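# Carry ball to other post's cup, reseat frame on rests

## Task

Transfer the ball into the cup on the opposite post, return the frame to its proper spot resting on its supports, then open the grippers and pull the arms away.

## Robot and tools

Robots: three identical i2rt Big YAM arms named arm1, arm2 and arm3. Each has six joints, a two-finger gripper and a wrist camera. Feet (base_link) in the scene frame, each facing its own +x: arm1 at x=+1.453 y=+0.001 z=+0.802 quat_wxyz=(+0.014, +0.006, +0.004, -1.000); arm2 at x=-0.723 y=+1.256 z=+0.793 quat_wxyz=(+0.876, -0.005, -0.006, -0.483); arm3 at x=-0.733 y=-1.253 z=+0.780 quat_wxyz=(+0.875, -0.001, +0.002, +0.484). A hand reaches roughly 1.0 m from its joint-1 axis at most.

Frame: one shared scene frame in metres, origin on the floor, +z up. The hand point lies between the finger pads, about 1 cm short of the tips. The fingers point along the hand's +z and close along its y. Printed hand positions may be off, more so when stretched out. hand_target is the hand pose implied by the joint targets currently held.

Cameras: arm1_cam_wrist, arm2_cam_wrist, arm3_cam_wrist, plus fixed room cameras cam_high and cam_low, all 896x504 images. Calibration was measured beforehand and may be slightly off.

Tool move: optional keys arm1, arm2, arm3 and cameras. Each arm key is an object holding that arm's own part; an arm left out receives nothing new. Inside an arm's part:
- joints: absolute joint targets by name (joint1_rad to joint6_rad in radians, gripper_m in metres). Ranges: joint1_rad -2.879 to 2.879 (rotation about the foot, positive counter-clockwise seen from above); joint2_rad 0 to 3.141 (shoulder, 0 = upper arm backward, positive lifts it up then forward); joint3_rad 0 to 3.019 (elbow, 0 = folded); joint4_rad -1.692 to 1.57 (hand pitch, positive tips fingers up); joint5_rad -1.57 to 1.57 (sideways hand swing, positive to the arm's right); joint6_rad -2.094 to 2.094 (hand roll, positive clockwise seen from behind); gripper_m 0 to 0.093 (fingertip gap).
- target: a single list of seven numbers [x, y, z, qw, qx, qy, qz], an absolute hand pose in the scene frame (metres, unit quaternion), the hand moving in a straight line toward it from its hand_target. When target is given, joints may only contain gripper_m.
- speed: top path speed in m/s, 0.002 to 0.5, default 0.25, valid only alongside target; rotation is capped at twice that value in rad/s.
All motions in one call start together; all hand paths in a call finish together, paced by the slowest. Paths run 0.5 to 10 s and stop where they are if longer. The controller does not avoid obstacles or other arms, the hand lags and may overshoot speed, and it often ends a centimetre or more away. Joints move at differing speeds, so joint moves can swing the hand widely. cameras: list of camera names, or ["all"]/omitted for all, [] for none; an unknown name invalidates the call.

Tool wait: seconds from 0 to 10, optional cameras; commands nothing. Tool zoom_image: camera name and region [x0, y0, x1, y1] in pixels (origin top-left, at most 504 by 504) of that camera's latest image. Tool finished_scene: argument scene (1 or 2); ends the scene irreversibly, so only call it once the ball sits in the far cup, the frame rests correctly, and the arms have released and backed off.

Results: each arm's state (joint_positions, Joint velocities, which may read "within noise", torques, hand, hand_target), a "pictures" line giving image order, and after motion a "move" line like "move: arm1 done; arm2 time_out". Arms not in the call appear under "as last shown" with "not commanded". joint_status and hand_status explain outcomes: off_target (stopped short, may keep pushing); time_out (the joint keeps a nearby target and pushes on; on_its_own lists such joints, and "held at" shows the target, not the reading; resend the reported position to relax it); not_followed, "joint command not followed" or "pose unreachable" (a safety check refused the targets, often for self or inter-arm clearance; the gripper part still runs). Done tolerances: ±0.045, ±0.14, ±0.09, ±0.055, ±0.03, ±0.035 rad for joints 1 to 6, ±0.003 m gripper. Torques are in N m, positive toward larger joint values; numbers 3 and 4 wrap at ±28. A refused call cancels later move, wait and finished_scene calls in the same reply.

Gripping: when squeezing a hard object gripper_m reads up to about 0.005 m under its width (some read up to 0.002 m over). Empty and closed reads 0.000 to 0.003. Command about 0.005 m below first-contact reading for a firm grip; release by commanding well above the reading.

Avoid: arms pressing or hitting each other, including closing a gripper on another arm's fingers (ends the scene); the clearance check can be late. Arms keep pushing on contact, which heats motors; MOTOR HOT appears at 85 °C and at 100 °C the arm goes limp for 30 to 60 s (keys then read limit_stop_at_motor_heat; resend targets). Do not knock anything off the work area or to the floor, drop items, release moving items, or slam. A loose object may occasionally be nudged by an outside push. The robot holds its last command while you deliberate, so be quick.

Each tool is called after "Call:" by a JSON object that holds its "name" and its "arguments", one argument or row to a line.

## Session

Call:
{"name": "move", "arguments": {

}}

Call:
{"name": "zoom_image", "arguments": {
  "camera": "cam_high",
  "region": [360, 230, 560, 350]
}}

Call:
{"name": "zoom_image", "arguments": {
  "camera": "cam_low",
  "region": [340, 220, 600, 490]
}}

Scene clock: 0.00 s.
Joint torques (N m): no reading
Motor temperatures (°C): arm1=[31 26 28 24 26 26 24] | arm2=[25 27 25 26 24 22 26] | arm3=[28 27 23 27 25 26 24]
Heat: arm1: hottest joint1_rad 31 °C; arm2: hottest joint2_rad 27 °C; arm3: hottest joint1_rad 28 °C.
Joint velocities: within noise
arm1.joint_positions: joint1_rad=-0.430 joint2_rad=+0.456 joint3_rad=+1.451 joint4_rad=-1.496 joint5_rad=+0.008 joint6_rad=-0.169 gripper_m=+0.09396
arm1.joint_status: not commanded
arm1.hand: x=+1.3223 y=+0.0502 z=+1.3611 quat_wxyz=(+0.151, -0.856, +0.099, +0.484) (m; scene frame)
arm1.hand_target: x=+1.3243 y=+0.0492 z=+1.3709 quat_wxyz=(+0.154, -0.850, +0.098, +0.494) (m; scene frame)
arm1.hand_status: not commanded
arm2.joint_positions: joint1_rad=-0.159 joint2_rad=+0.563 joint3_rad=+1.339 joint4_rad=-1.223 joint5_rad=+0.179 joint6_rad=+0.060 gripper_m=+0.09396
arm2.joint_status: not commanded
arm2.hand: x=-0.6649 y=+1.0411 z=+1.3495 quat_wxyz=(-0.418, -0.522, -0.658, +0.347) (m; scene frame)
arm2.hand_target: x=-0.6663 y=+1.0445 z=+1.3603 quat_wxyz=(-0.427, -0.519, -0.652, +0.352) (m; scene frame)
arm2.hand_status: not commanded
arm3.joint_positions: joint1_rad=+0.085 joint2_rad=+0.453 joint3_rad=+1.334 joint4_rad=-1.235 joint5_rad=+0.195 joint6_rad=+0.111 gripper_m=+0.09396
arm3.joint_status: not commanded
arm3.hand: x=-0.6184 y=-1.1050 z=+1.3466 quat_wxyz=(-0.512, +0.337, -0.747, -0.257) (m; scene frame)
arm3.hand_target: x=-0.6203 y=-1.1087 z=+1.3586 quat_wxyz=(-0.521, +0.333, -0.740, -0.264) (m; scene frame)
arm3.hand_status: not commanded
pictures: arm1_cam_wrist, arm2_cam_wrist, arm3_cam_wrist, cam_high, cam_low
camera_calibration:
arm1_cam_wrist: T_world_to_cam=[[0.328646, 0.927293, 0.179216, -0.727029], [0.883572, -0.234848, -0.40515, -0.602697], [-0.333605, 0.291502, -0.896513, 1.77148], [0, 0, 0, 1]] pos_world=[1.36243, 0.0162388, 1.47426]
arm2_cam_wrist: T_world_to_cam=[[-0.977649, -0.209434, 0.0184212, -0.45841], [-0.189655, 0.840709, -0.507188, -0.309064], [0.0907357, -0.499346, -0.861638, 1.86683], [0, 0, 0, 1]] pos_world=[-0.676167, 1.09602, 1.46022]
arm3_cam_wrist: T_world_to_cam=[[0.770835, -0.636201, -0.0325708, -0.182713], [-0.544462, -0.631415, -0.552156, -0.28753], [0.330717, 0.443355, -0.833104, 1.94245], [0, 0, 0, 1]] pos_world=[-0.658109, -1.15899, 1.45355]

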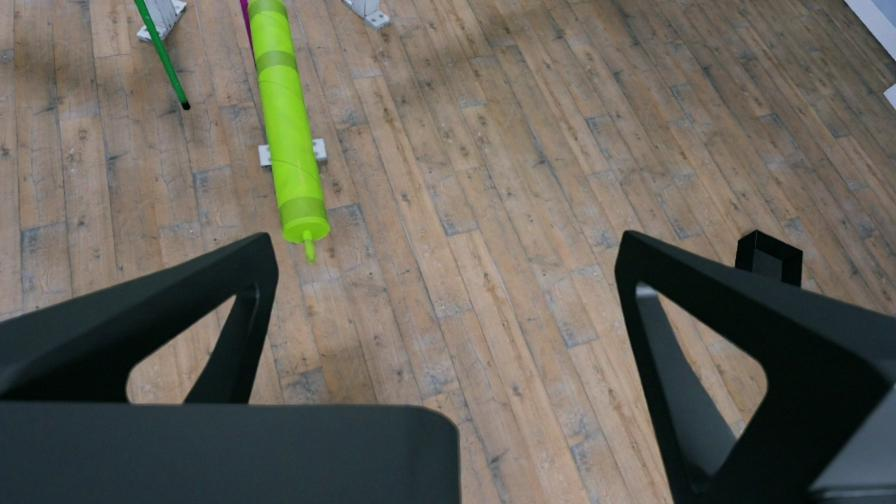

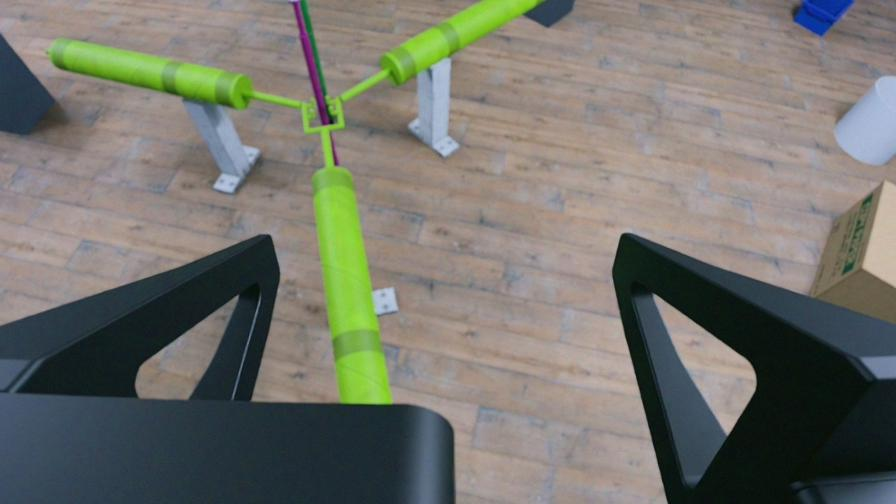

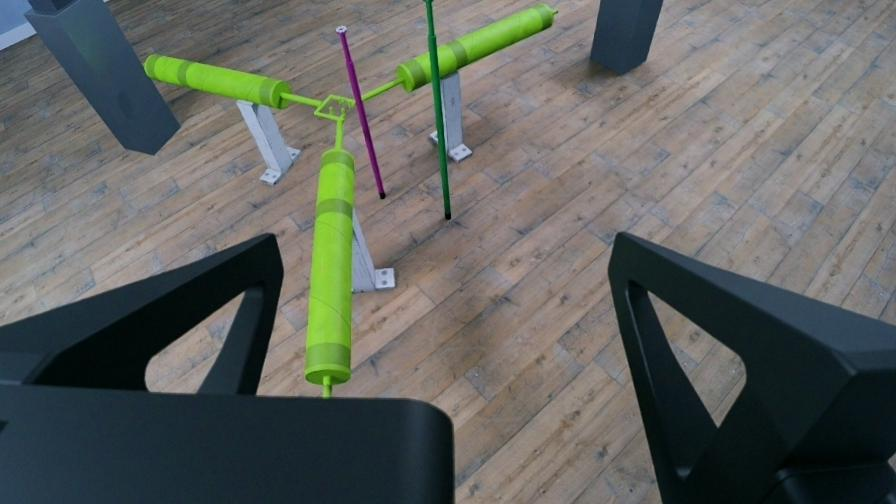

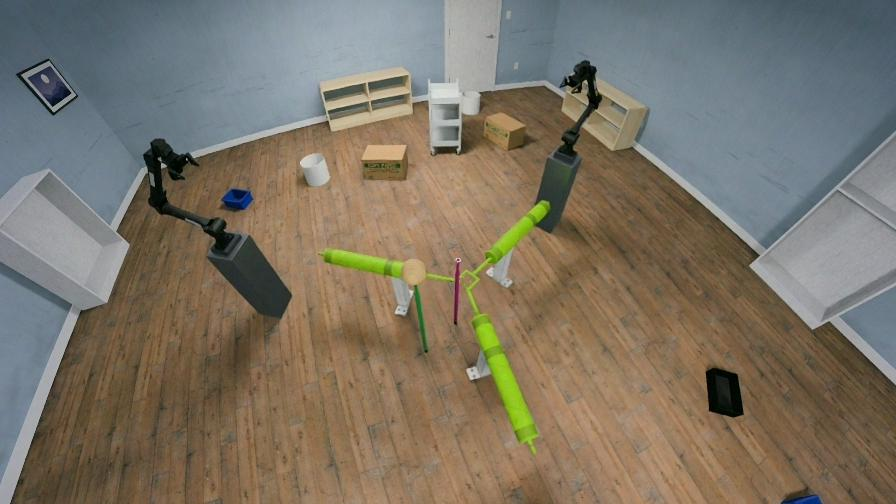

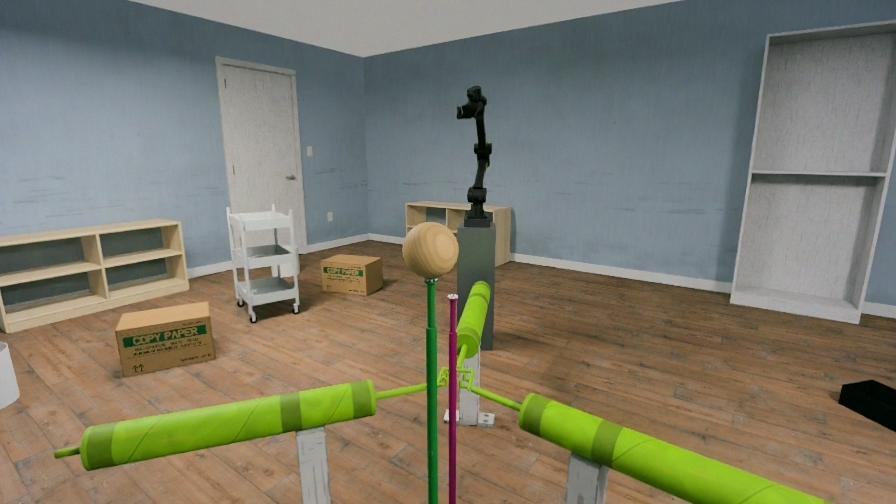

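Scaled by 2.520 from the camera's 896x504 image, which has a finer 1280x720 frame.

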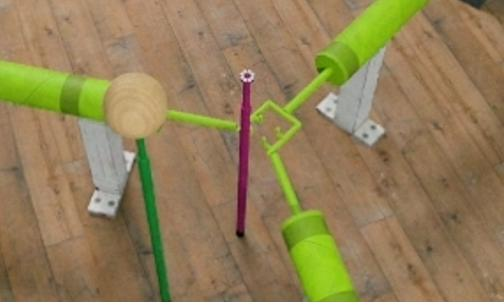

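Scaled by 1.867 from the camera's 896x504 image, which has a finer 1280x720 frame.

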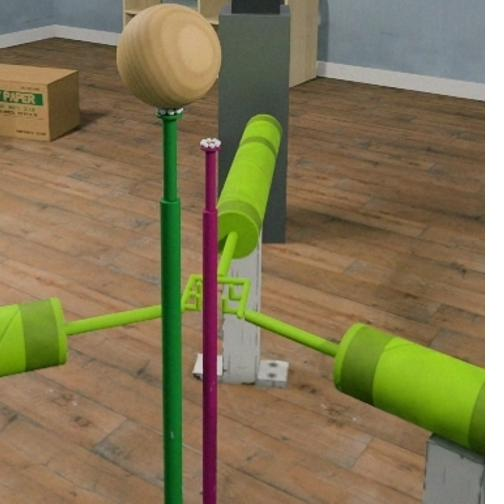

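Call:
{"name": "zoom_image", "arguments": {
  "camera": "arm3_cam_wrist",
  "region": [280, 60, 400, 170]
}}

Call:
{"name": "zoom_image", "arguments": {
  "camera": "arm2_cam_wrist",
  "region": [260, 70, 390, 180]
}}

Call:
{"name": "zoom_image", "arguments": {
  "camera": "cam_low",
  "region": [400, 340, 520, 420]
}}

Call:
{"name": "zoom_image", "arguments": {
  "camera": "cam_high",
  "region": [430, 250, 500, 310]
}}

Call:
{"name": "zoom_image", "arguments": {
  "camera": "arm1_cam_wrist",
  "region": [120, 0, 400, 280]
}}

Call:
{"name": "zoom_image", "arguments": {
  "camera": "arm3_cam_wrist",
  "region": [290, 330, 400, 410]
}}

Scaled by 4.200 from the camera's 896x504 image, which has a finer 1280x720 frame.

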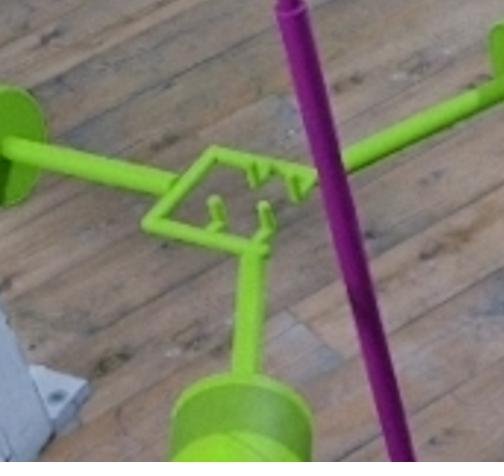

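Scaled by 3.877 from the camera's 896x504 image, which has a finer 1280x720 frame.

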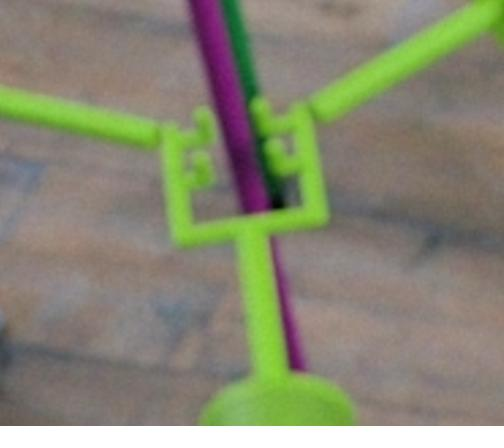

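Scaled by 4.200 from the camera's 896x504 image, which has a finer 1280x720 frame.

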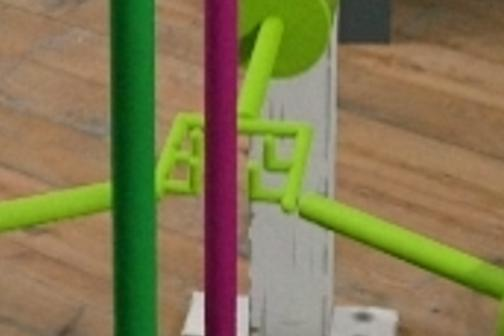

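Scaled by 7.200 from the camera's 896x504 image, which has a finer 1280x720 frame.

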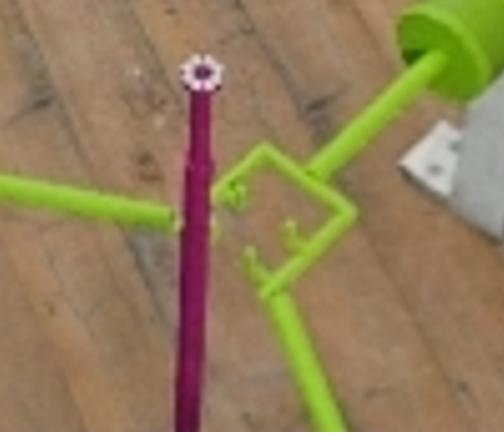

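Scaled by 1.800 from the camera's 896x504 image, which has a finer 1280x720 frame.

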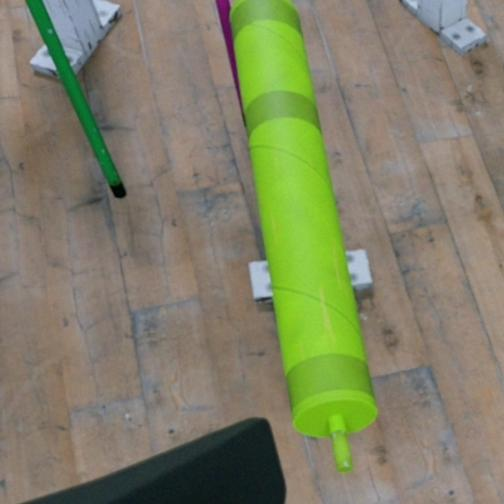

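Scaled by 4.582 from the camera's 896x504 image, which has a finer 1280x720 frame.

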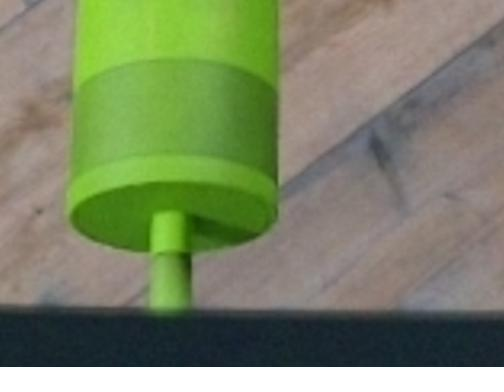

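Call:
{"name": "move", "arguments": {
  "arm1": {"target":[0.89,0.042,0.62,0,0.9985,-0.054,0],"speed":0.4},
  "arm2": {"target":[-0.53,1.03,0.64,0,0.535,0.845,0],"speed":0.4},
  "arm3": {"target":[-0.72,-0.69,0.62,0,-0.457,0.889,0],"speed":0.4}
}}

Scene clock: 76.07 s.
Joint torques (N m): arm1=[-2.08 -20.07 7.36 -0.01 -0.12 0.05] | arm2=[2.08 -9.41 3.1 0.43 -0.19 -0.06] | arm3=[-0.79 -15.5 8.84 -0.03 0.02 0.03]
Motor temperatures (°C): arm1=[30 27 34 24 26 25 23] | arm2=[25 27 37 26 24 22 26] | arm3=[28 27 33 27 24 25 24]
Heat: arm1: hottest joint3_rad 34 °C; arm2: hottest joint3_rad 37 °C; arm3: hottest joint3_rad 33 °C.
move: arm1 off_target; arm2 off_target; arm3 off_target
Joint velocities: within noise
arm1.joint_positions: joint1_rad=-0.087 joint2_rad=+2.305 joint3_rad=+1.371 joint4_rad=-0.657 joint5_rad=-0.006 joint6_rad=+0.050 gripper_m=+0.09396
arm1.joint_status: not commanded
arm1.hand: x=+0.9075 y=+0.0340 z=+0.6091 quat_wxyz=(+0.002, -0.998, +0.054, -0.015) (m; scene frame)
arm1.hand_target: x=+0.8905 y=+0.0420 z=+0.6204 quat_wxyz=(+0.000, -0.999, +0.054, +0.000) (m; scene frame)
arm1.hand_status: off_target (0.022 m and 1.8 deg from the pose sent, 0.858 m and 61.3 deg at the start; pose on its path clipped on 16 of 100 steps)
arm2.joint_positions: joint1_rad=+0.135 joint2_rad=+1.901 joint3_rad=+0.551 joint4_rad=-0.241 joint5_rad=-0.003 joint6_rad=+0.270 gripper_m=+0.09396
arm2.joint_status: not commanded
arm2.hand: x=-0.5379 y=+1.0340 z=+0.6457 quat_wxyz=(+0.003, -0.541, -0.841, +0.000) (m; scene frame)
arm2.hand_target: x=-0.5302 y=+1.0302 z=+0.6403 quat_wxyz=(+0.000, -0.535, -0.845, +0.000) (m; scene frame)
arm2.hand_status: off_target (0.011 m and 0.9 deg from the pose sent, 0.722 m and 66.8 deg at the start; pose on its path clipped on 9 of 100 steps)
arm3.joint_positions: joint1_rad=+0.546 joint2_rad=+2.247 joint3_rad=+1.360 joint4_rad=-0.691 joint5_rad=+0.005 joint6_rad=+0.598 gripper_m=+0.09396
arm3.joint_status: not commanded
arm3.hand: x=-0.7249 y=-0.7024 z=+0.6194 quat_wxyz=(+0.001, +0.461, -0.887, +0.005) (m; scene frame)
arm3.hand_target: x=-0.7199 y=-0.6903 z=+0.6202 quat_wxyz=(+0.000, +0.457, -0.889, +0.000) (m; scene frame)
arm3.hand_status: off_target (0.013 m and 0.8 deg from the pose sent, 0.843 m and 70.1 deg at the start; pose on its path clipped on 12 of 100 steps)
pictures: arm1_cam_wrist, arm2_cam_wrist, arm3_cam_wrist, cam_high, cam_low
camera_calibration:
arm1_cam_wrist: T_world_to_cam=[[0.100901, 0.994538, 0.026708, -0.143622], [0.782093, -0.0958827, 0.615741, -1.07912], [0.614939, -0.0412407, -0.787496, 0.0477771], [0, 0, 0, 1]] pos_world=[0.829085, 0.0413385, 0.70592]
arm2_cam_wrist: T_world_to_cam=[[-0.911473, -0.411285, 0.00781582, -0.0716212], [-0.330343, 0.74315, 0.581895, -1.31396], [-0.245133, 0.5278, -0.813226, -0.0287277], [0, 0, 0, 1]] pos_world=[-0.506382, 0.962178, 0.741787]
arm3_cam_wrist: T_world_to_cam=[[0.822653, -0.568529, 0.00412849, 0.194213], [-0.457481, -0.657621, 0.598537, -1.16092], [-0.337571, -0.494276, -0.801085, 0.0304061], [0, 0, 0, 1]] pos_world=[-0.680603, -0.637999, 0.718408]

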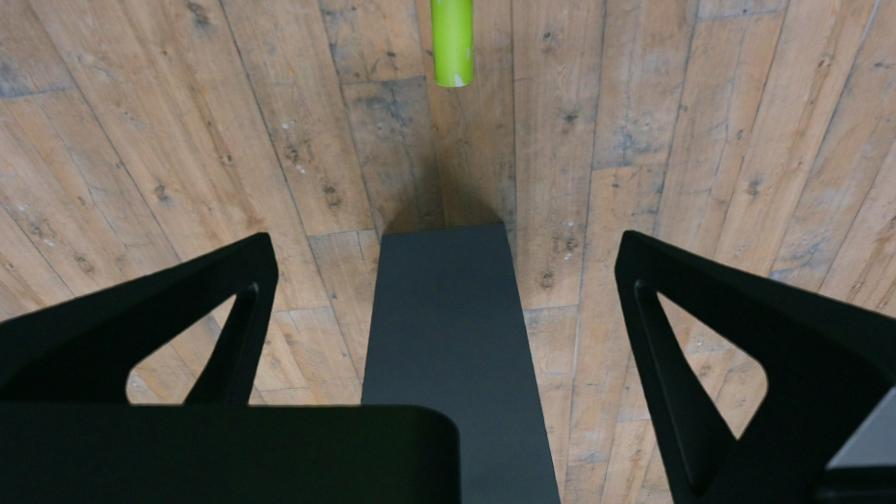

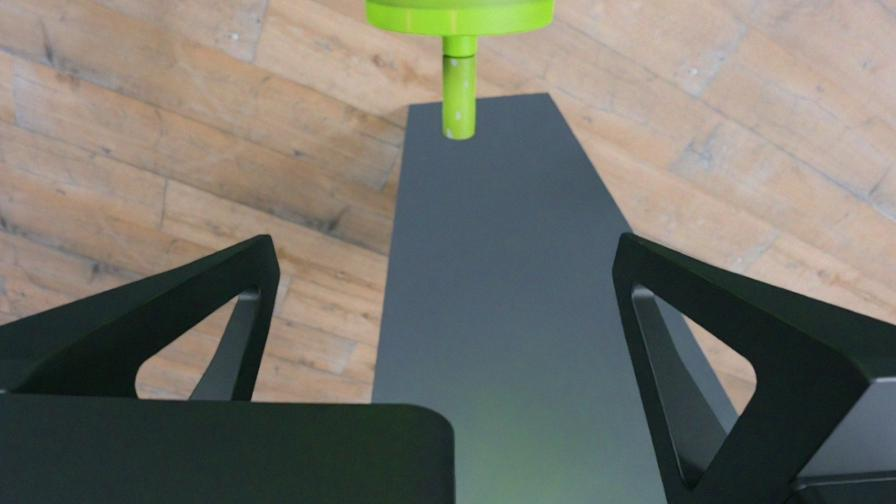

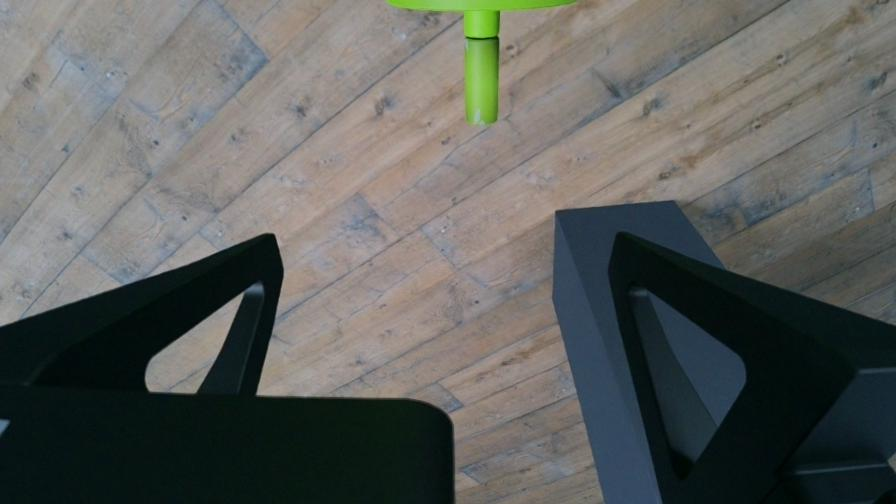

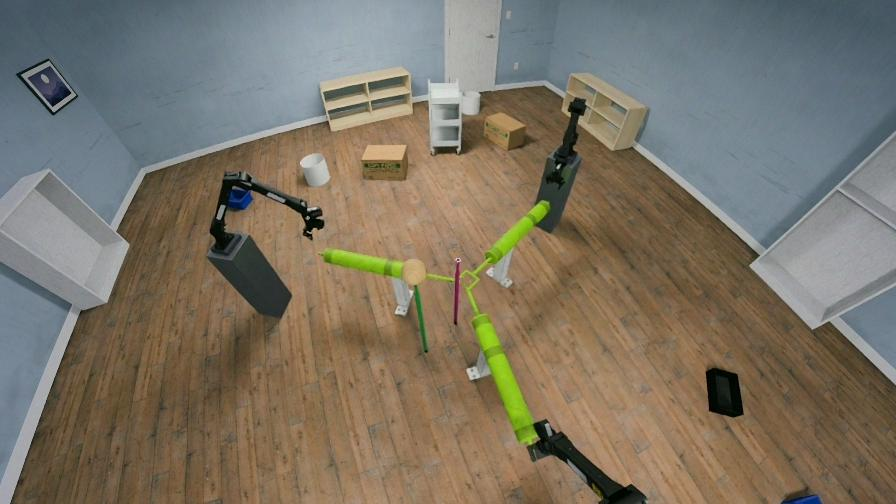

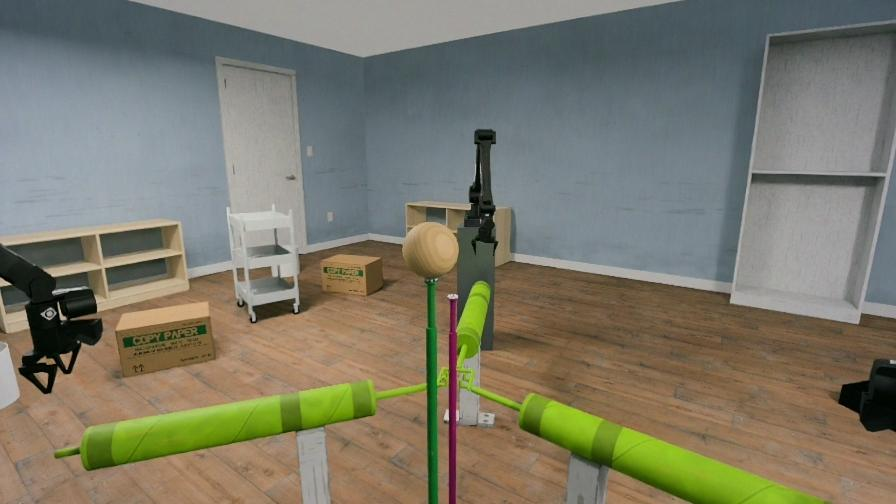

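Call:
{"name": "move", "arguments": {
  "arm1": {"target":[0.876,0.053,0.461,0,0.9985,-0.050,0],"speed":0.15},
  "arm2": {"target":[-0.545,1.042,0.447,0,0.535,0.845,0],"speed":0.15},
  "arm3": {"target":[-0.705,-0.704,0.452,0,-0.463,0.886,0],"speed":0.15}
}}

Call:
{"name": "zoom_image", "arguments": {
  "camera": "cam_high",
  "region": [300, 200, 560, 460]
}}

Scene clock: 92.57 s.
Joint torques (N m): arm1=[-2.2 -20.72 5.85 0.66 -0.13 0.05] | arm2=[1.14 -11.99 -1.54 0.44 -0.17 -0.15] | arm3=[-0.73 -16.09 6.31 0.81 0.02 -0.09]
Motor temperatures (°C): arm1=[30 29 34 24 26 25 23] | arm2=[25 28 33 26 24 22 26] | arm3=[28 28 32 27 24 25 24]
Heat: arm1: hottest joint3_rad 34 °C; arm2: hottest joint3_rad 33 °C; arm3: hottest joint3_rad 32 °C.
move: arm1 off_target; arm2 done; arm3 off_target
Joint velocities: within noise
arm1.joint_positions: joint1_rad=-0.102 joint2_rad=+2.669 joint3_rad=+1.590 joint4_rad=-0.518 joint5_rad=-0.006 joint6_rad=+0.028 gripper_m=+0.09396
arm1.joint_status: not commanded
arm1.hand: x=+0.8942 y=+0.0445 z=+0.4558 quat_wxyz=(+0.002, -0.999, +0.050, -0.018) (m; scene frame)
arm1.hand_target: x=+0.8765 y=+0.0530 z=+0.4615 quat_wxyz=(+0.000, -0.999, +0.050, +0.000) (m; scene frame)
arm1.hand_status: off_target (0.021 m and 2.1 deg from the pose sent, 0.153 m and 1.8 deg at the start)
arm2.joint_positions: joint1_rad=+0.135 joint2_rad=+2.590 joint3_rad=+0.753 joint4_rad=+0.254 joint5_rad=-0.003 joint6_rad=+0.270 gripper_m=+0.09396
arm2.joint_status: not commanded
arm2.hand: x=-0.5434 y=+1.0390 z=+0.4541 quat_wxyz=(-0.002, -0.541, -0.841, +0.002) (m; scene frame)
arm2.hand_target: x=-0.5451 y=+1.0420 z=+0.4472 quat_wxyz=(+0.000, -0.535, -0.845, +0.000) (m; scene frame)
arm2.hand_status: done (0.008 m and 0.9 deg from the pose sent, 0.199 m and 0.9 deg at the start)
arm3.joint_positions: joint1_rad=+0.516 joint2_rad=+2.594 joint3_rad=+1.466 joint4_rad=-0.461 joint5_rad=+0.005 joint6_rad=+0.566 gripper_m=+0.09396
arm3.joint_status: not commanded
arm3.hand: x=-0.7097 y=-0.7151 z=+0.4564 quat_wxyz=(+0.004, +0.463, -0.886, +0.010) (m; scene frame)
arm3.hand_target: x=-0.7049 y=-0.7041 z=+0.4524 quat_wxyz=(+0.000, +0.463, -0.886, +0.000) (m; scene frame)
arm3.hand_status: off_target (0.013 m and 1.2 deg from the pose sent, 0.169 m and 0.6 deg at the start)
pictures: arm1_cam_wrist, arm2_cam_wrist, arm3_cam_wrist, cam_high, cam_low
camera_calibration:
arm1_cam_wrist: T_world_to_cam=[[0.0929007, 0.995328, 0.0263093, -0.141252], [0.778854, -0.0891064, 0.620843, -0.973045], [0.620286, -0.0371856, -0.783494, -0.0710924], [0, 0, 0, 1]] pos_world=[0.815081, 0.0512441, 0.552124]
arm2_cam_wrist: T_world_to_cam=[[-0.911518, -0.411228, 0.00512513, -0.0719391], [-0.334032, 0.747563, 0.574083, -1.21104], [-0.23991, 0.521575, -0.818781, -0.176619], [0, 0, 0, 1]] pos_world=[-0.512475, 0.96787, 0.550997]
arm3_cam_wrist: T_world_to_cam=[[0.82415, -0.566285, 0.00988614, 0.175206], [-0.455328, -0.652086, 0.606185, -1.06278], [-0.336827, -0.504089, -0.795262, -0.110424], [0, 0, 0, 1]] pos_world=[-0.665504, -0.649471, 0.554695]

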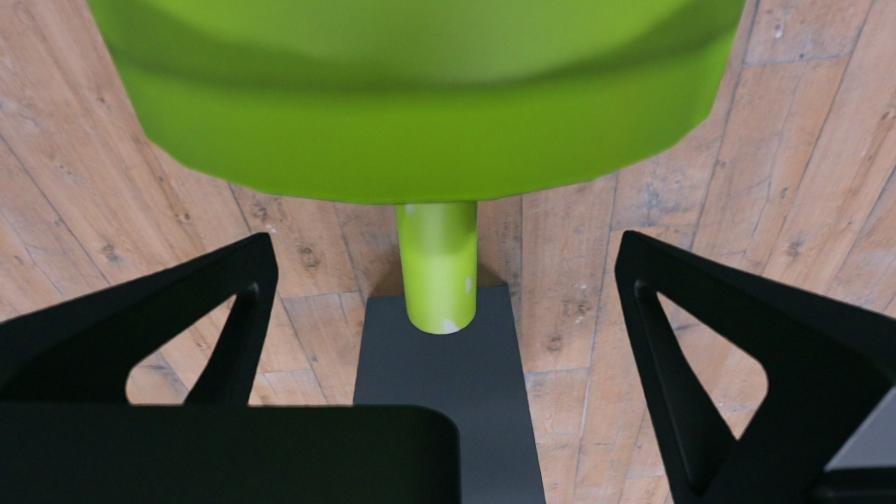

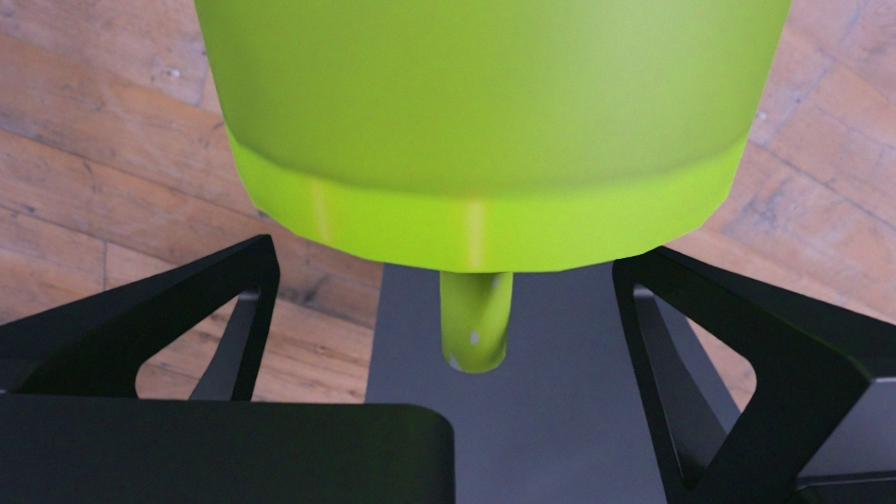

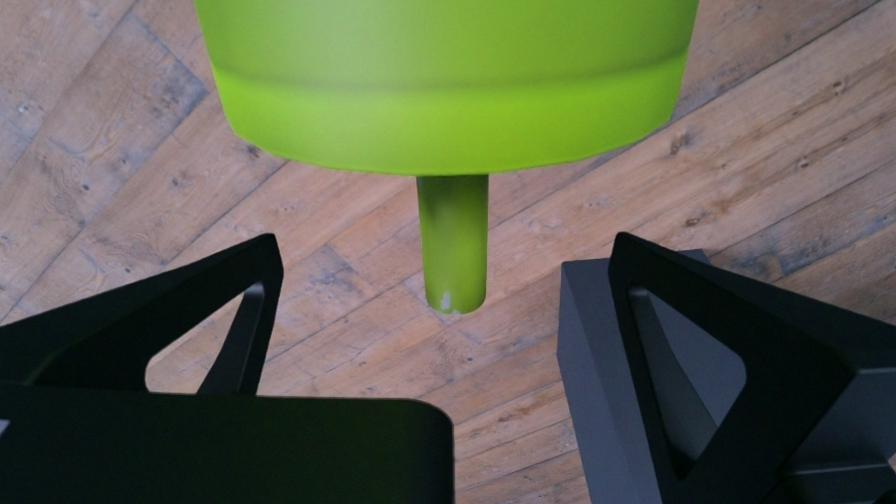

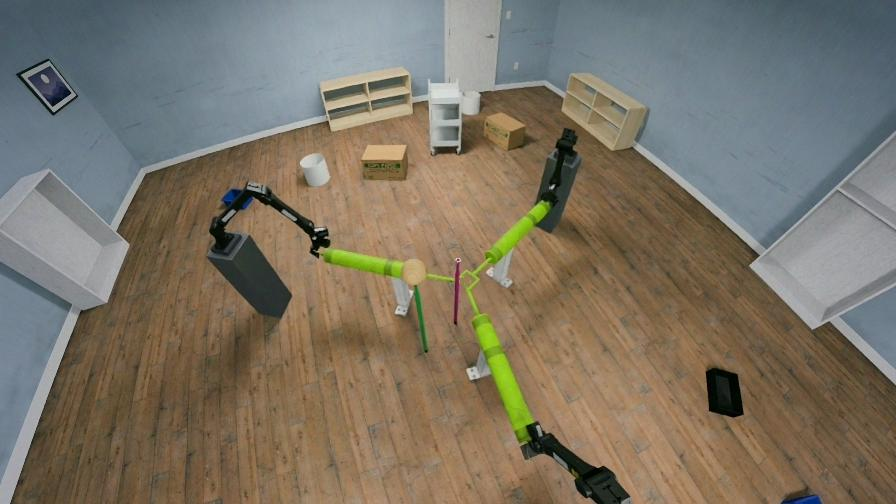

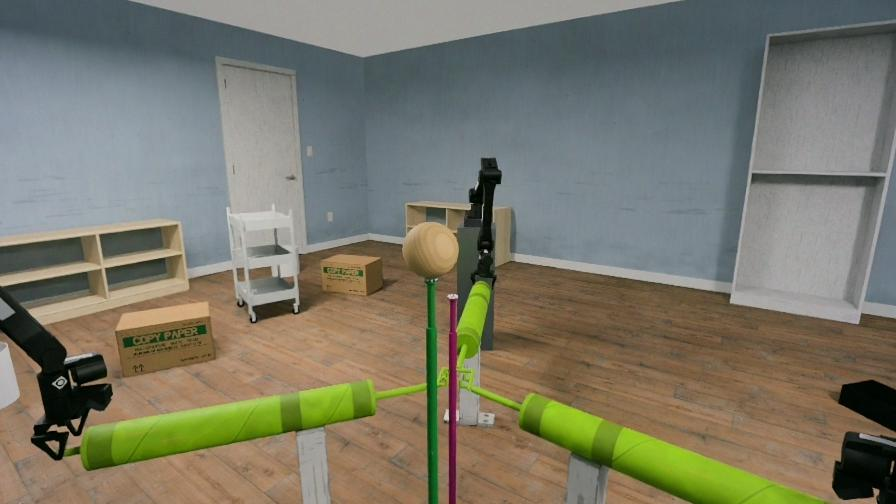

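Scaled by 1.938 from the camera's 896x504 image, which has a finer 1280x720 frame.

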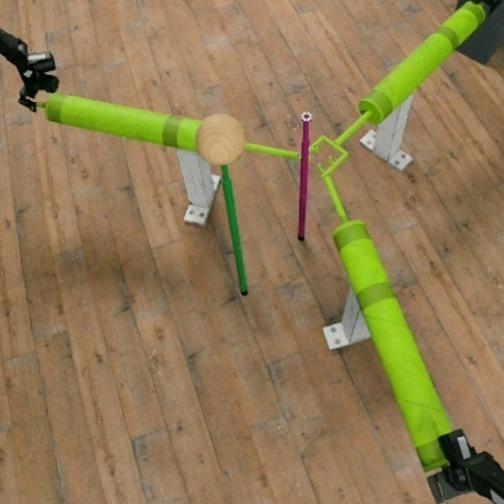

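Call:
{"name": "move", "arguments": {
  "arm2": {"target":[-0.561,1.054,0.447,0,0.535,0.845,0],"speed":0.1},
  "cameras": ["arm2_cam_wrist"]
}}

Call:
{"name": "move", "arguments": {
  "arm1": {"joints":{"gripper_m":0.014}},
  "arm2": {"joints":{"gripper_m":0.014}},
  "arm3": {"joints":{"gripper_m":0.014}},
  "cameras": ["arm1_cam_wrist","arm2_cam_wrist","arm3_cam_wrist"]
}}

Scene clock: 105.30 s.
Joint torques (N m): arm1=[-2.14 -20.84 5.87 0.65 -0.12 0.05] | arm2=[0.15 -11.46 -3.52 0.47 -0.17 -0.18] | arm3=[-0.73 -16.15 6.32 0.81 0.02 -0.09]
Motor temperatures (°C): arm1=[30 33 33 24 26 25 23] | arm2=[25 28 31 26 24 22 26] | arm3=[28 29 31 27 24 25 24]
Heat: arm1: hottest joint2_rad 33 °C; arm2: hottest joint3_rad 31 °C; arm3: hottest joint3_rad 31 °C.
move: arm2 off_target
Joint velocities: within noise
arm1, arm3: as last shown
arm1.joint_positions: joint1_rad=-0.102 joint2_rad=+2.669 joint3_rad=+1.590 joint4_rad=-0.518 joint5_rad=-0.006 joint6_rad=+0.027 gripper_m=+0.09396
arm2.joint_positions: joint1_rad=+0.131 joint2_rad=+2.602 joint3_rad=+0.737 joint4_rad=+0.312 joint5_rad=-0.003 joint6_rad=+0.255 gripper_m=+0.09396
arm2.joint_status: not commanded
arm2.hand: x=-0.5454 y=+1.0396 z=+0.4527 quat_wxyz=(-0.015, -0.536, -0.844, +0.006) (m; scene frame)
arm2.hand_target: x=-0.5606 y=+1.0541 z=+0.4477 quat_wxyz=(+0.000, -0.535, -0.845, +0.000) (m; scene frame)
arm2.hand_status: off_target (0.022 m and 1.9 deg from the pose sent, 0.024 m and 0.9 deg at the start)
pictures: arm2_cam_wrist
camera_calibration:
arm2_cam_wrist: T_world_to_cam=[[-0.907001, -0.421122, -0.00222663, -0.0574368], [-0.352459, 0.756202, 0.551299, -1.22012], [-0.23048, 0.500814, -0.834305, -0.144906], [0, 0, 0, 1]] pos_world=[-0.515536, 0.971041, 0.551627]

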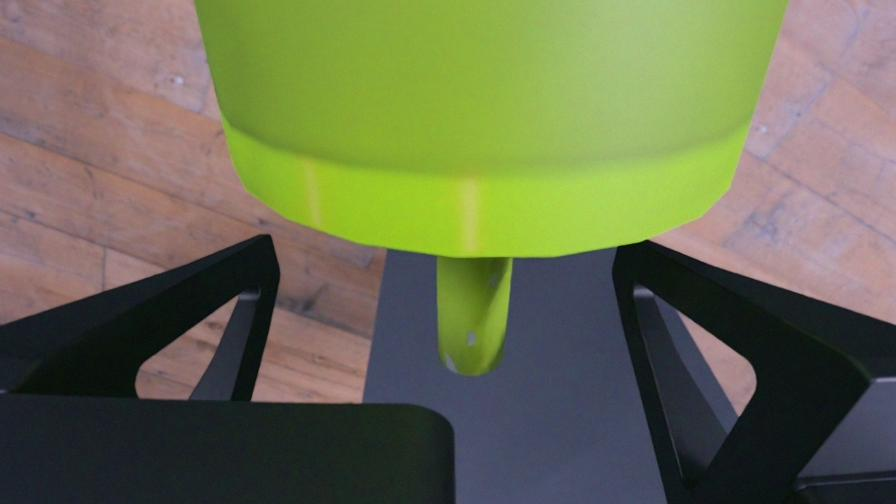

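Scene clock: 106.10 s.
Joint torques (N m): arm1=[-2.08 -20.95 5.86 0.66 0.24 0.08] | arm2=[0.67 -11.58 -3.43 0.49 -0.3 -0.16] | arm3=[-0.73 -16.15 6.31 0.8 0.02 -0.08]
Motor temperatures (°C): arm1=[30 33 33 24 26 25 23] | arm2=[25 28 31 26 24 22 26] | arm3=[28 29 31 27 24 25 24]
Heat: arm1: hottest joint2_rad 33 °C; arm2: hottest joint3_rad 31 °C; arm3: hottest joint3_rad 31 °C.
move: arm1 off_target; arm2 off_target; arm3 done
Joint velocities: within noise
arm1.joint_positions: joint1_rad=-0.102 joint2_rad=+2.669 joint3_rad=+1.590 joint4_rad=-0.518 joint5_rad=-0.016 joint6_rad=+0.024 gripper_m=+0.01838
arm1.joint_status: gripper_m off_target (ended at +0.01841, target +0.01400)
arm1.hand: x=+0.8940 y=+0.0428 z=+0.4558 quat_wxyz=(-0.003, -0.999, +0.049, -0.018) (m; scene frame)
arm1.hand_target: x=+0.8765 y=+0.0530 z=+0.4615 quat_wxyz=(+0.000, -0.999, +0.050, +0.000) (m; scene frame)
arm1.hand_status: not commanded
arm2.joint_positions: joint1_rad=+0.124 joint2_rad=+2.603 joint3_rad=+0.735 joint4_rad=+0.312 joint5_rad=+0.000 joint6_rad=+0.254 gripper_m=+0.01789
arm2.joint_status: gripper_m off_target (ended at +0.01792, target +0.01400)
arm2.hand: x=-0.5483 y=+1.0393 z=+0.4526 quat_wxyz=(-0.014, -0.539, -0.842, +0.007) (m; scene frame)
arm2.hand_target: x=-0.5607 y=+1.0542 z=+0.4477 quat_wxyz=(+0.000, -0.535, -0.845, +0.000) (m; scene frame)
arm2.hand_status: not commanded
arm3.joint_positions: joint1_rad=+0.516 joint2_rad=+2.594 joint3_rad=+1.466 joint4_rad=-0.461 joint5_rad=+0.005 joint6_rad=+0.565 gripper_m=+0.01417
arm3.joint_status: all done
arm3.hand: x=-0.7097 y=-0.7151 z=+0.4564 quat_wxyz=(+0.004, +0.463, -0.886, +0.010) (m; scene frame)
arm3.hand_target: x=-0.7049 y=-0.7041 z=+0.4524 quat_wxyz=(+0.000, +0.463, -0.886, +0.000) (m; scene frame)
arm3.hand_status: not commanded
pictures: arm1_cam_wrist, arm2_cam_wrist, arm3_cam_wrist
camera_calibration:
arm1_cam_wrist: T_world_to_cam=[[0.089476, 0.995857, 0.0162268, -0.131936], [0.779628, -0.0801685, 0.62109, -0.974279], [0.619818, -0.0429218, -0.783571, -0.0703501], [0, 0, 0, 1]] pos_world=[0.814985, 0.0502631, 0.552132]
arm2_cam_wrist: T_world_to_cam=[[-0.909305, -0.416128, 0.00136104, -0.068268], [-0.346115, 0.758123, 0.552678, -1.22007], [-0.231017, 0.502082, -0.833394, -0.147556], [0, 0, 0, 1]] pos_world=[-0.51845, 0.970643, 0.551429]
arm3_cam_wrist: T_world_to_cam=[[0.824591, -0.565644, 0.00985965, 0.175931], [-0.454802, -0.65244, 0.606199, -1.06267], [-0.33646, -0.504351, -0.795252, -0.110355], [0, 0, 0, 1]] pos_world=[-0.665505, -0.649471, 0.554695]

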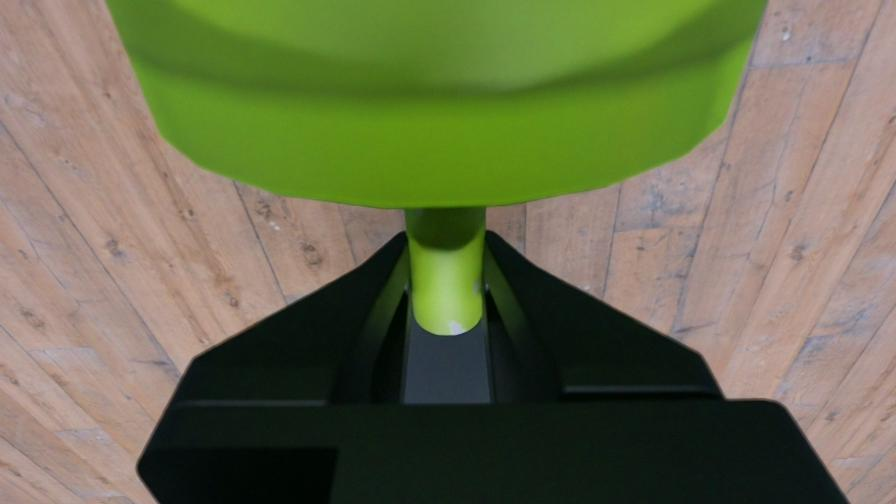

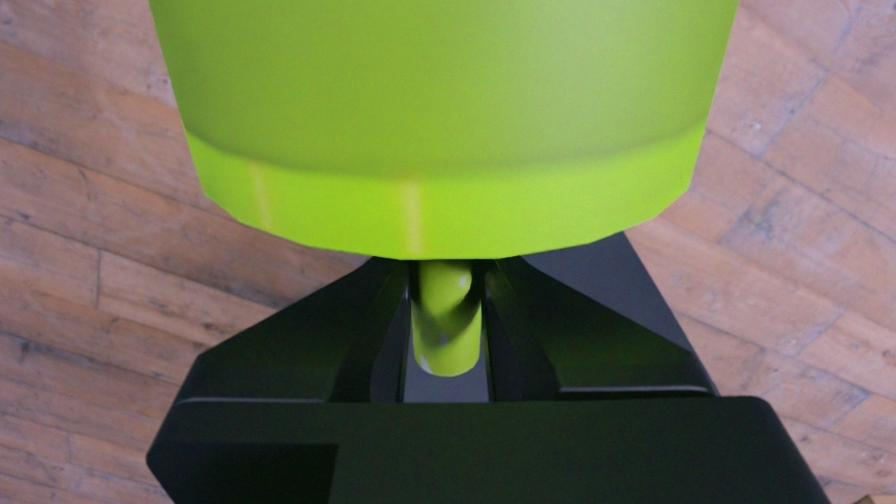

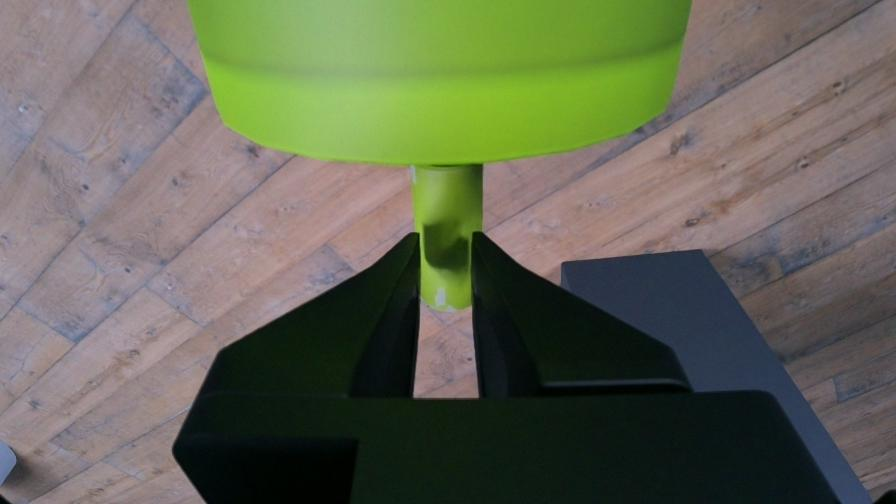

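Call:
{"name": "move", "arguments": {
  "arm3": {"joints":{"gripper_m":0.06}},
  "cameras": []
}}

Call:
{"name": "move", "arguments": {
  "arm3": {"target":[-0.7,-0.699,0.438,0,-0.463,0.886,0],"speed":0.1},
  "cameras": []
}}

Call:
{"name": "move", "arguments": {
  "arm1": {"joints":{"gripper_m":0.006}},
  "arm2": {"joints":{"gripper_m":0.006}},
  "arm3": {"joints":{"gripper_m":0.006}},
  "cameras": ["arm1_cam_wrist","arm2_cam_wrist","arm3_cam_wrist"]
}}

Scene clock: 112.60 s.
Joint torques (N m): arm1=[-2.08 -20.89 5.87 0.66 0.24 0.08] | arm2=[0.67 -11.58 -3.41 0.5 -0.31 -0.15] | arm3=[-0.73 -16.15 6.31 0.81 0.02 -0.08]
Motor temperatures (°C): arm1=[30 34 33 24 26 25 24] | arm2=[25 28 30 26 24 22 26] | arm3=[28 30 30 27 24 25 24]
Heat: arm1: hottest joint2_rad 34 °C; arm2: hottest joint3_rad 30 °C; arm3: hottest joint2_rad 30 °C.
move: arm3 done
Joint velocities: within noise
arm1, arm2: as last shown
arm3.joint_positions: joint1_rad=+0.516 joint2_rad=+2.594 joint3_rad=+1.466 joint4_rad=-0.461 joint5_rad=+0.005 joint6_rad=+0.565 gripper_m=+0.05984
arm3.joint_status: all done
arm3.hand: x=-0.7097 y=-0.7151 z=+0.4564 quat_wxyz=(+0.004, +0.463, -0.886, +0.010) (m; scene frame)
arm3.hand_target: x=-0.7049 y=-0.7041 z=+0.4524 quat_wxyz=(+0.000, +0.463, -0.886, +0.000) (m; scene frame)
arm3.hand_status: not commanded
pictures: none
No camera images: "cameras" was empty.

Scene clock: 113.67 s.
Joint torques (N m): arm1=[-2.14 -20.84 5.87 0.65 0.24 0.08] | arm2=[0.73 -11.58 -3.41 0.47 -0.3 -0.15] | arm3=[-0.67 -15.91 6.67 0.79 0.02 -0.08]
Motor temperatures (°C): arm1=[30 34 33 24 26 25 24] | arm2=[25 28 30 26 24 22 27] | arm3=[28 30 30 27 24 25 24]
Heat: arm1: hottest joint2_rad 34 °C; arm2: hottest joint3_rad 30 °C; arm3: hottest joint2_rad 30 °C.
move: arm3 off_target
Joint velocities: within noise
arm1, arm2: as last shown
arm3.joint_positions: joint1_rad=+0.507 joint2_rad=+2.628 joint3_rad=+1.502 joint4_rad=-0.461 joint5_rad=+0.005 joint6_rad=+0.558 gripper_m=+0.05992
arm3.joint_status: not commanded
arm3.hand: x=-0.7045 y=-0.7098 z=+0.4446 quat_wxyz=(+0.004, +0.462, -0.887, +0.009) (m; scene frame)
arm3.hand_target: x=-0.6999 y=-0.6993 z=+0.4385 quat_wxyz=(+0.000, +0.463, -0.886, +0.000) (m; scene frame)
arm3.hand_status: off_target (0.013 m and 1.1 deg from the pose sent, 0.026 m and 1.2 deg at the start)
pictures: none
No camera images: "cameras" was empty.

Scene clock: 114.30 s.
Joint torques (N m): arm1=[-2.14 -20.89 5.86 0.65 0.24 0.08] | arm2=[0.67 -11.58 -3.4 0.47 -0.31 -0.15] | arm3=[-0.67 -15.91 6.64 0.76 0.08 -0.08]
Motor temperatures (°C): arm1=[30 34 33 24 26 25 24] | arm2=[25 28 30 26 24 22 27] | arm3=[28 30 30 27 24 25 24]
Heat: arm1: hottest joint2_rad 34 °C; arm2: hottest joint3_rad 30 °C; arm3: hottest joint2_rad 30 °C.
move: arm1 off_target; arm2 off_target; arm3 off_target
Joint velocities: within noise
arm1.joint_positions: joint1_rad=-0.102 joint2_rad=+2.669 joint3_rad=+1.590 joint4_rad=-0.518 joint5_rad=-0.016 joint6_rad=+0.023 gripper_m=+0.01838
arm1.joint_status: gripper_m off_target (ended at +0.01838, target +0.00600)
arm1.hand: x=+0.8940 y=+0.0428 z=+0.4558 quat_wxyz=(-0.003, -0.999, +0.048, -0.018) (m; scene frame)
arm1.hand_target: x=+0.8765 y=+0.0530 z=+0.4615 quat_wxyz=(+0.000, -0.999, +0.050, +0.000) (m; scene frame)
arm1.hand_status: not commanded
arm2.joint_positions: joint1_rad=+0.124 joint2_rad=+2.603 joint3_rad=+0.735 joint4_rad=+0.312 joint5_rad=+0.000 joint6_rad=+0.254 gripper_m=+0.01789
arm2.joint_status: gripper_m off_target (ended at +0.01789, target +0.00600)
arm2.hand: x=-0.5484 y=+1.0393 z=+0.4526 quat_wxyz=(-0.013, -0.539, -0.842, +0.007) (m; scene frame)
arm2.hand_target: x=-0.5607 y=+1.0541 z=+0.4477 quat_wxyz=(+0.000, -0.535, -0.845, +0.000) (m; scene frame)
arm2.hand_status: not commanded
arm3.joint_positions: joint1_rad=+0.507 joint2_rad=+2.628 joint3_rad=+1.502 joint4_rad=-0.461 joint5_rad=+0.004 joint6_rad=+0.556 gripper_m=+0.01647
arm3.joint_status: gripper_m off_target (ended at +0.01650, target +0.00600)
arm3.hand: x=-0.7047 y=-0.7095 z=+0.4446 quat_wxyz=(+0.004, +0.463, -0.886, +0.008) (m; scene frame)
arm3.hand_target: x=-0.6999 y=-0.6993 z=+0.4385 quat_wxyz=(+0.000, +0.463, -0.886, +0.000) (m; scene frame)
arm3.hand_status: not commanded
pictures: arm1_cam_wrist, arm2_cam_wrist, arm3_cam_wrist
camera_calibration:
arm1_cam_wrist: T_world_to_cam=[[0.0890589, 0.995893, 0.0162781, -0.131527], [0.779673, -0.0798747, 0.621072, -0.974329], [0.619821, -0.0426204, -0.783585, -0.0703653], [0, 0, 0, 1]] pos_world=[0.814985, 0.0501632, 0.552132]
arm2_cam_wrist: T_world_to_cam=[[-0.909282, -0.416176, 0.00175389, -0.0684672], [-0.345969, 0.758219, 0.552638, -1.21999], [-0.231325, 0.501897, -0.833419, -0.147472], [0, 0, 0, 1]] pos_world=[-0.51845, 0.970543, 0.551429]
arm3_cam_wrist: T_world_to_cam=[[0.824567, -0.565722, 0.0070175, 0.176366], [-0.453901, -0.654076, 0.605111, -1.0496], [-0.337734, -0.502139, -0.79611, -0.114171], [0, 0, 0, 1]] pos_world=[-0.660402, -0.644077, 0.542996]

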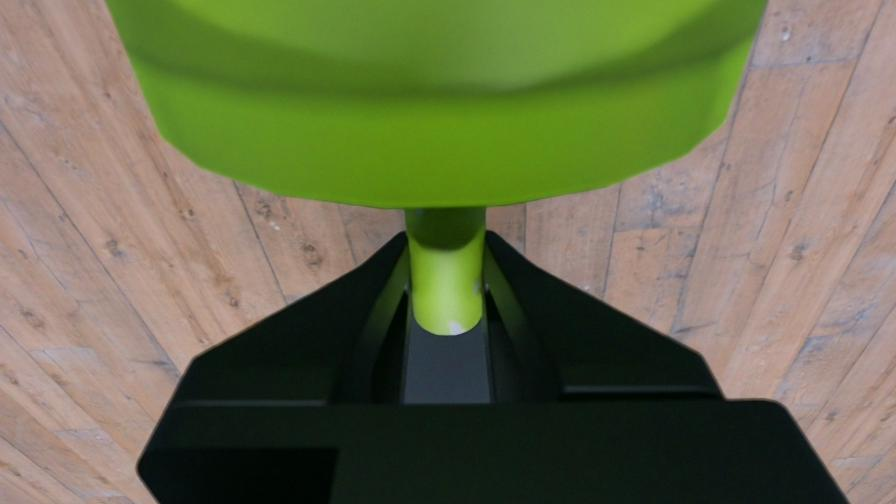

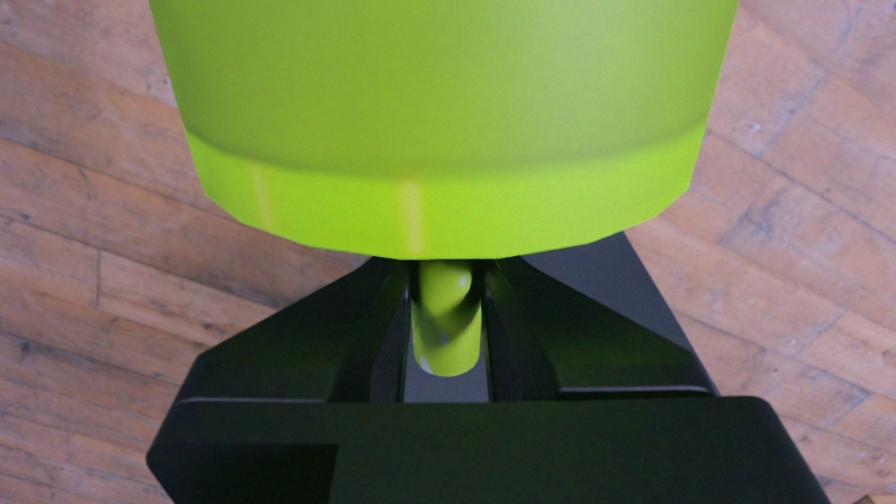

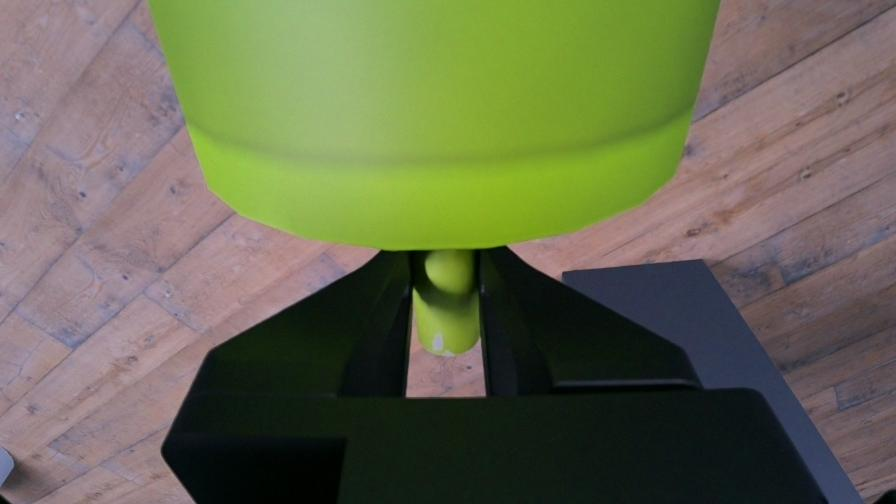

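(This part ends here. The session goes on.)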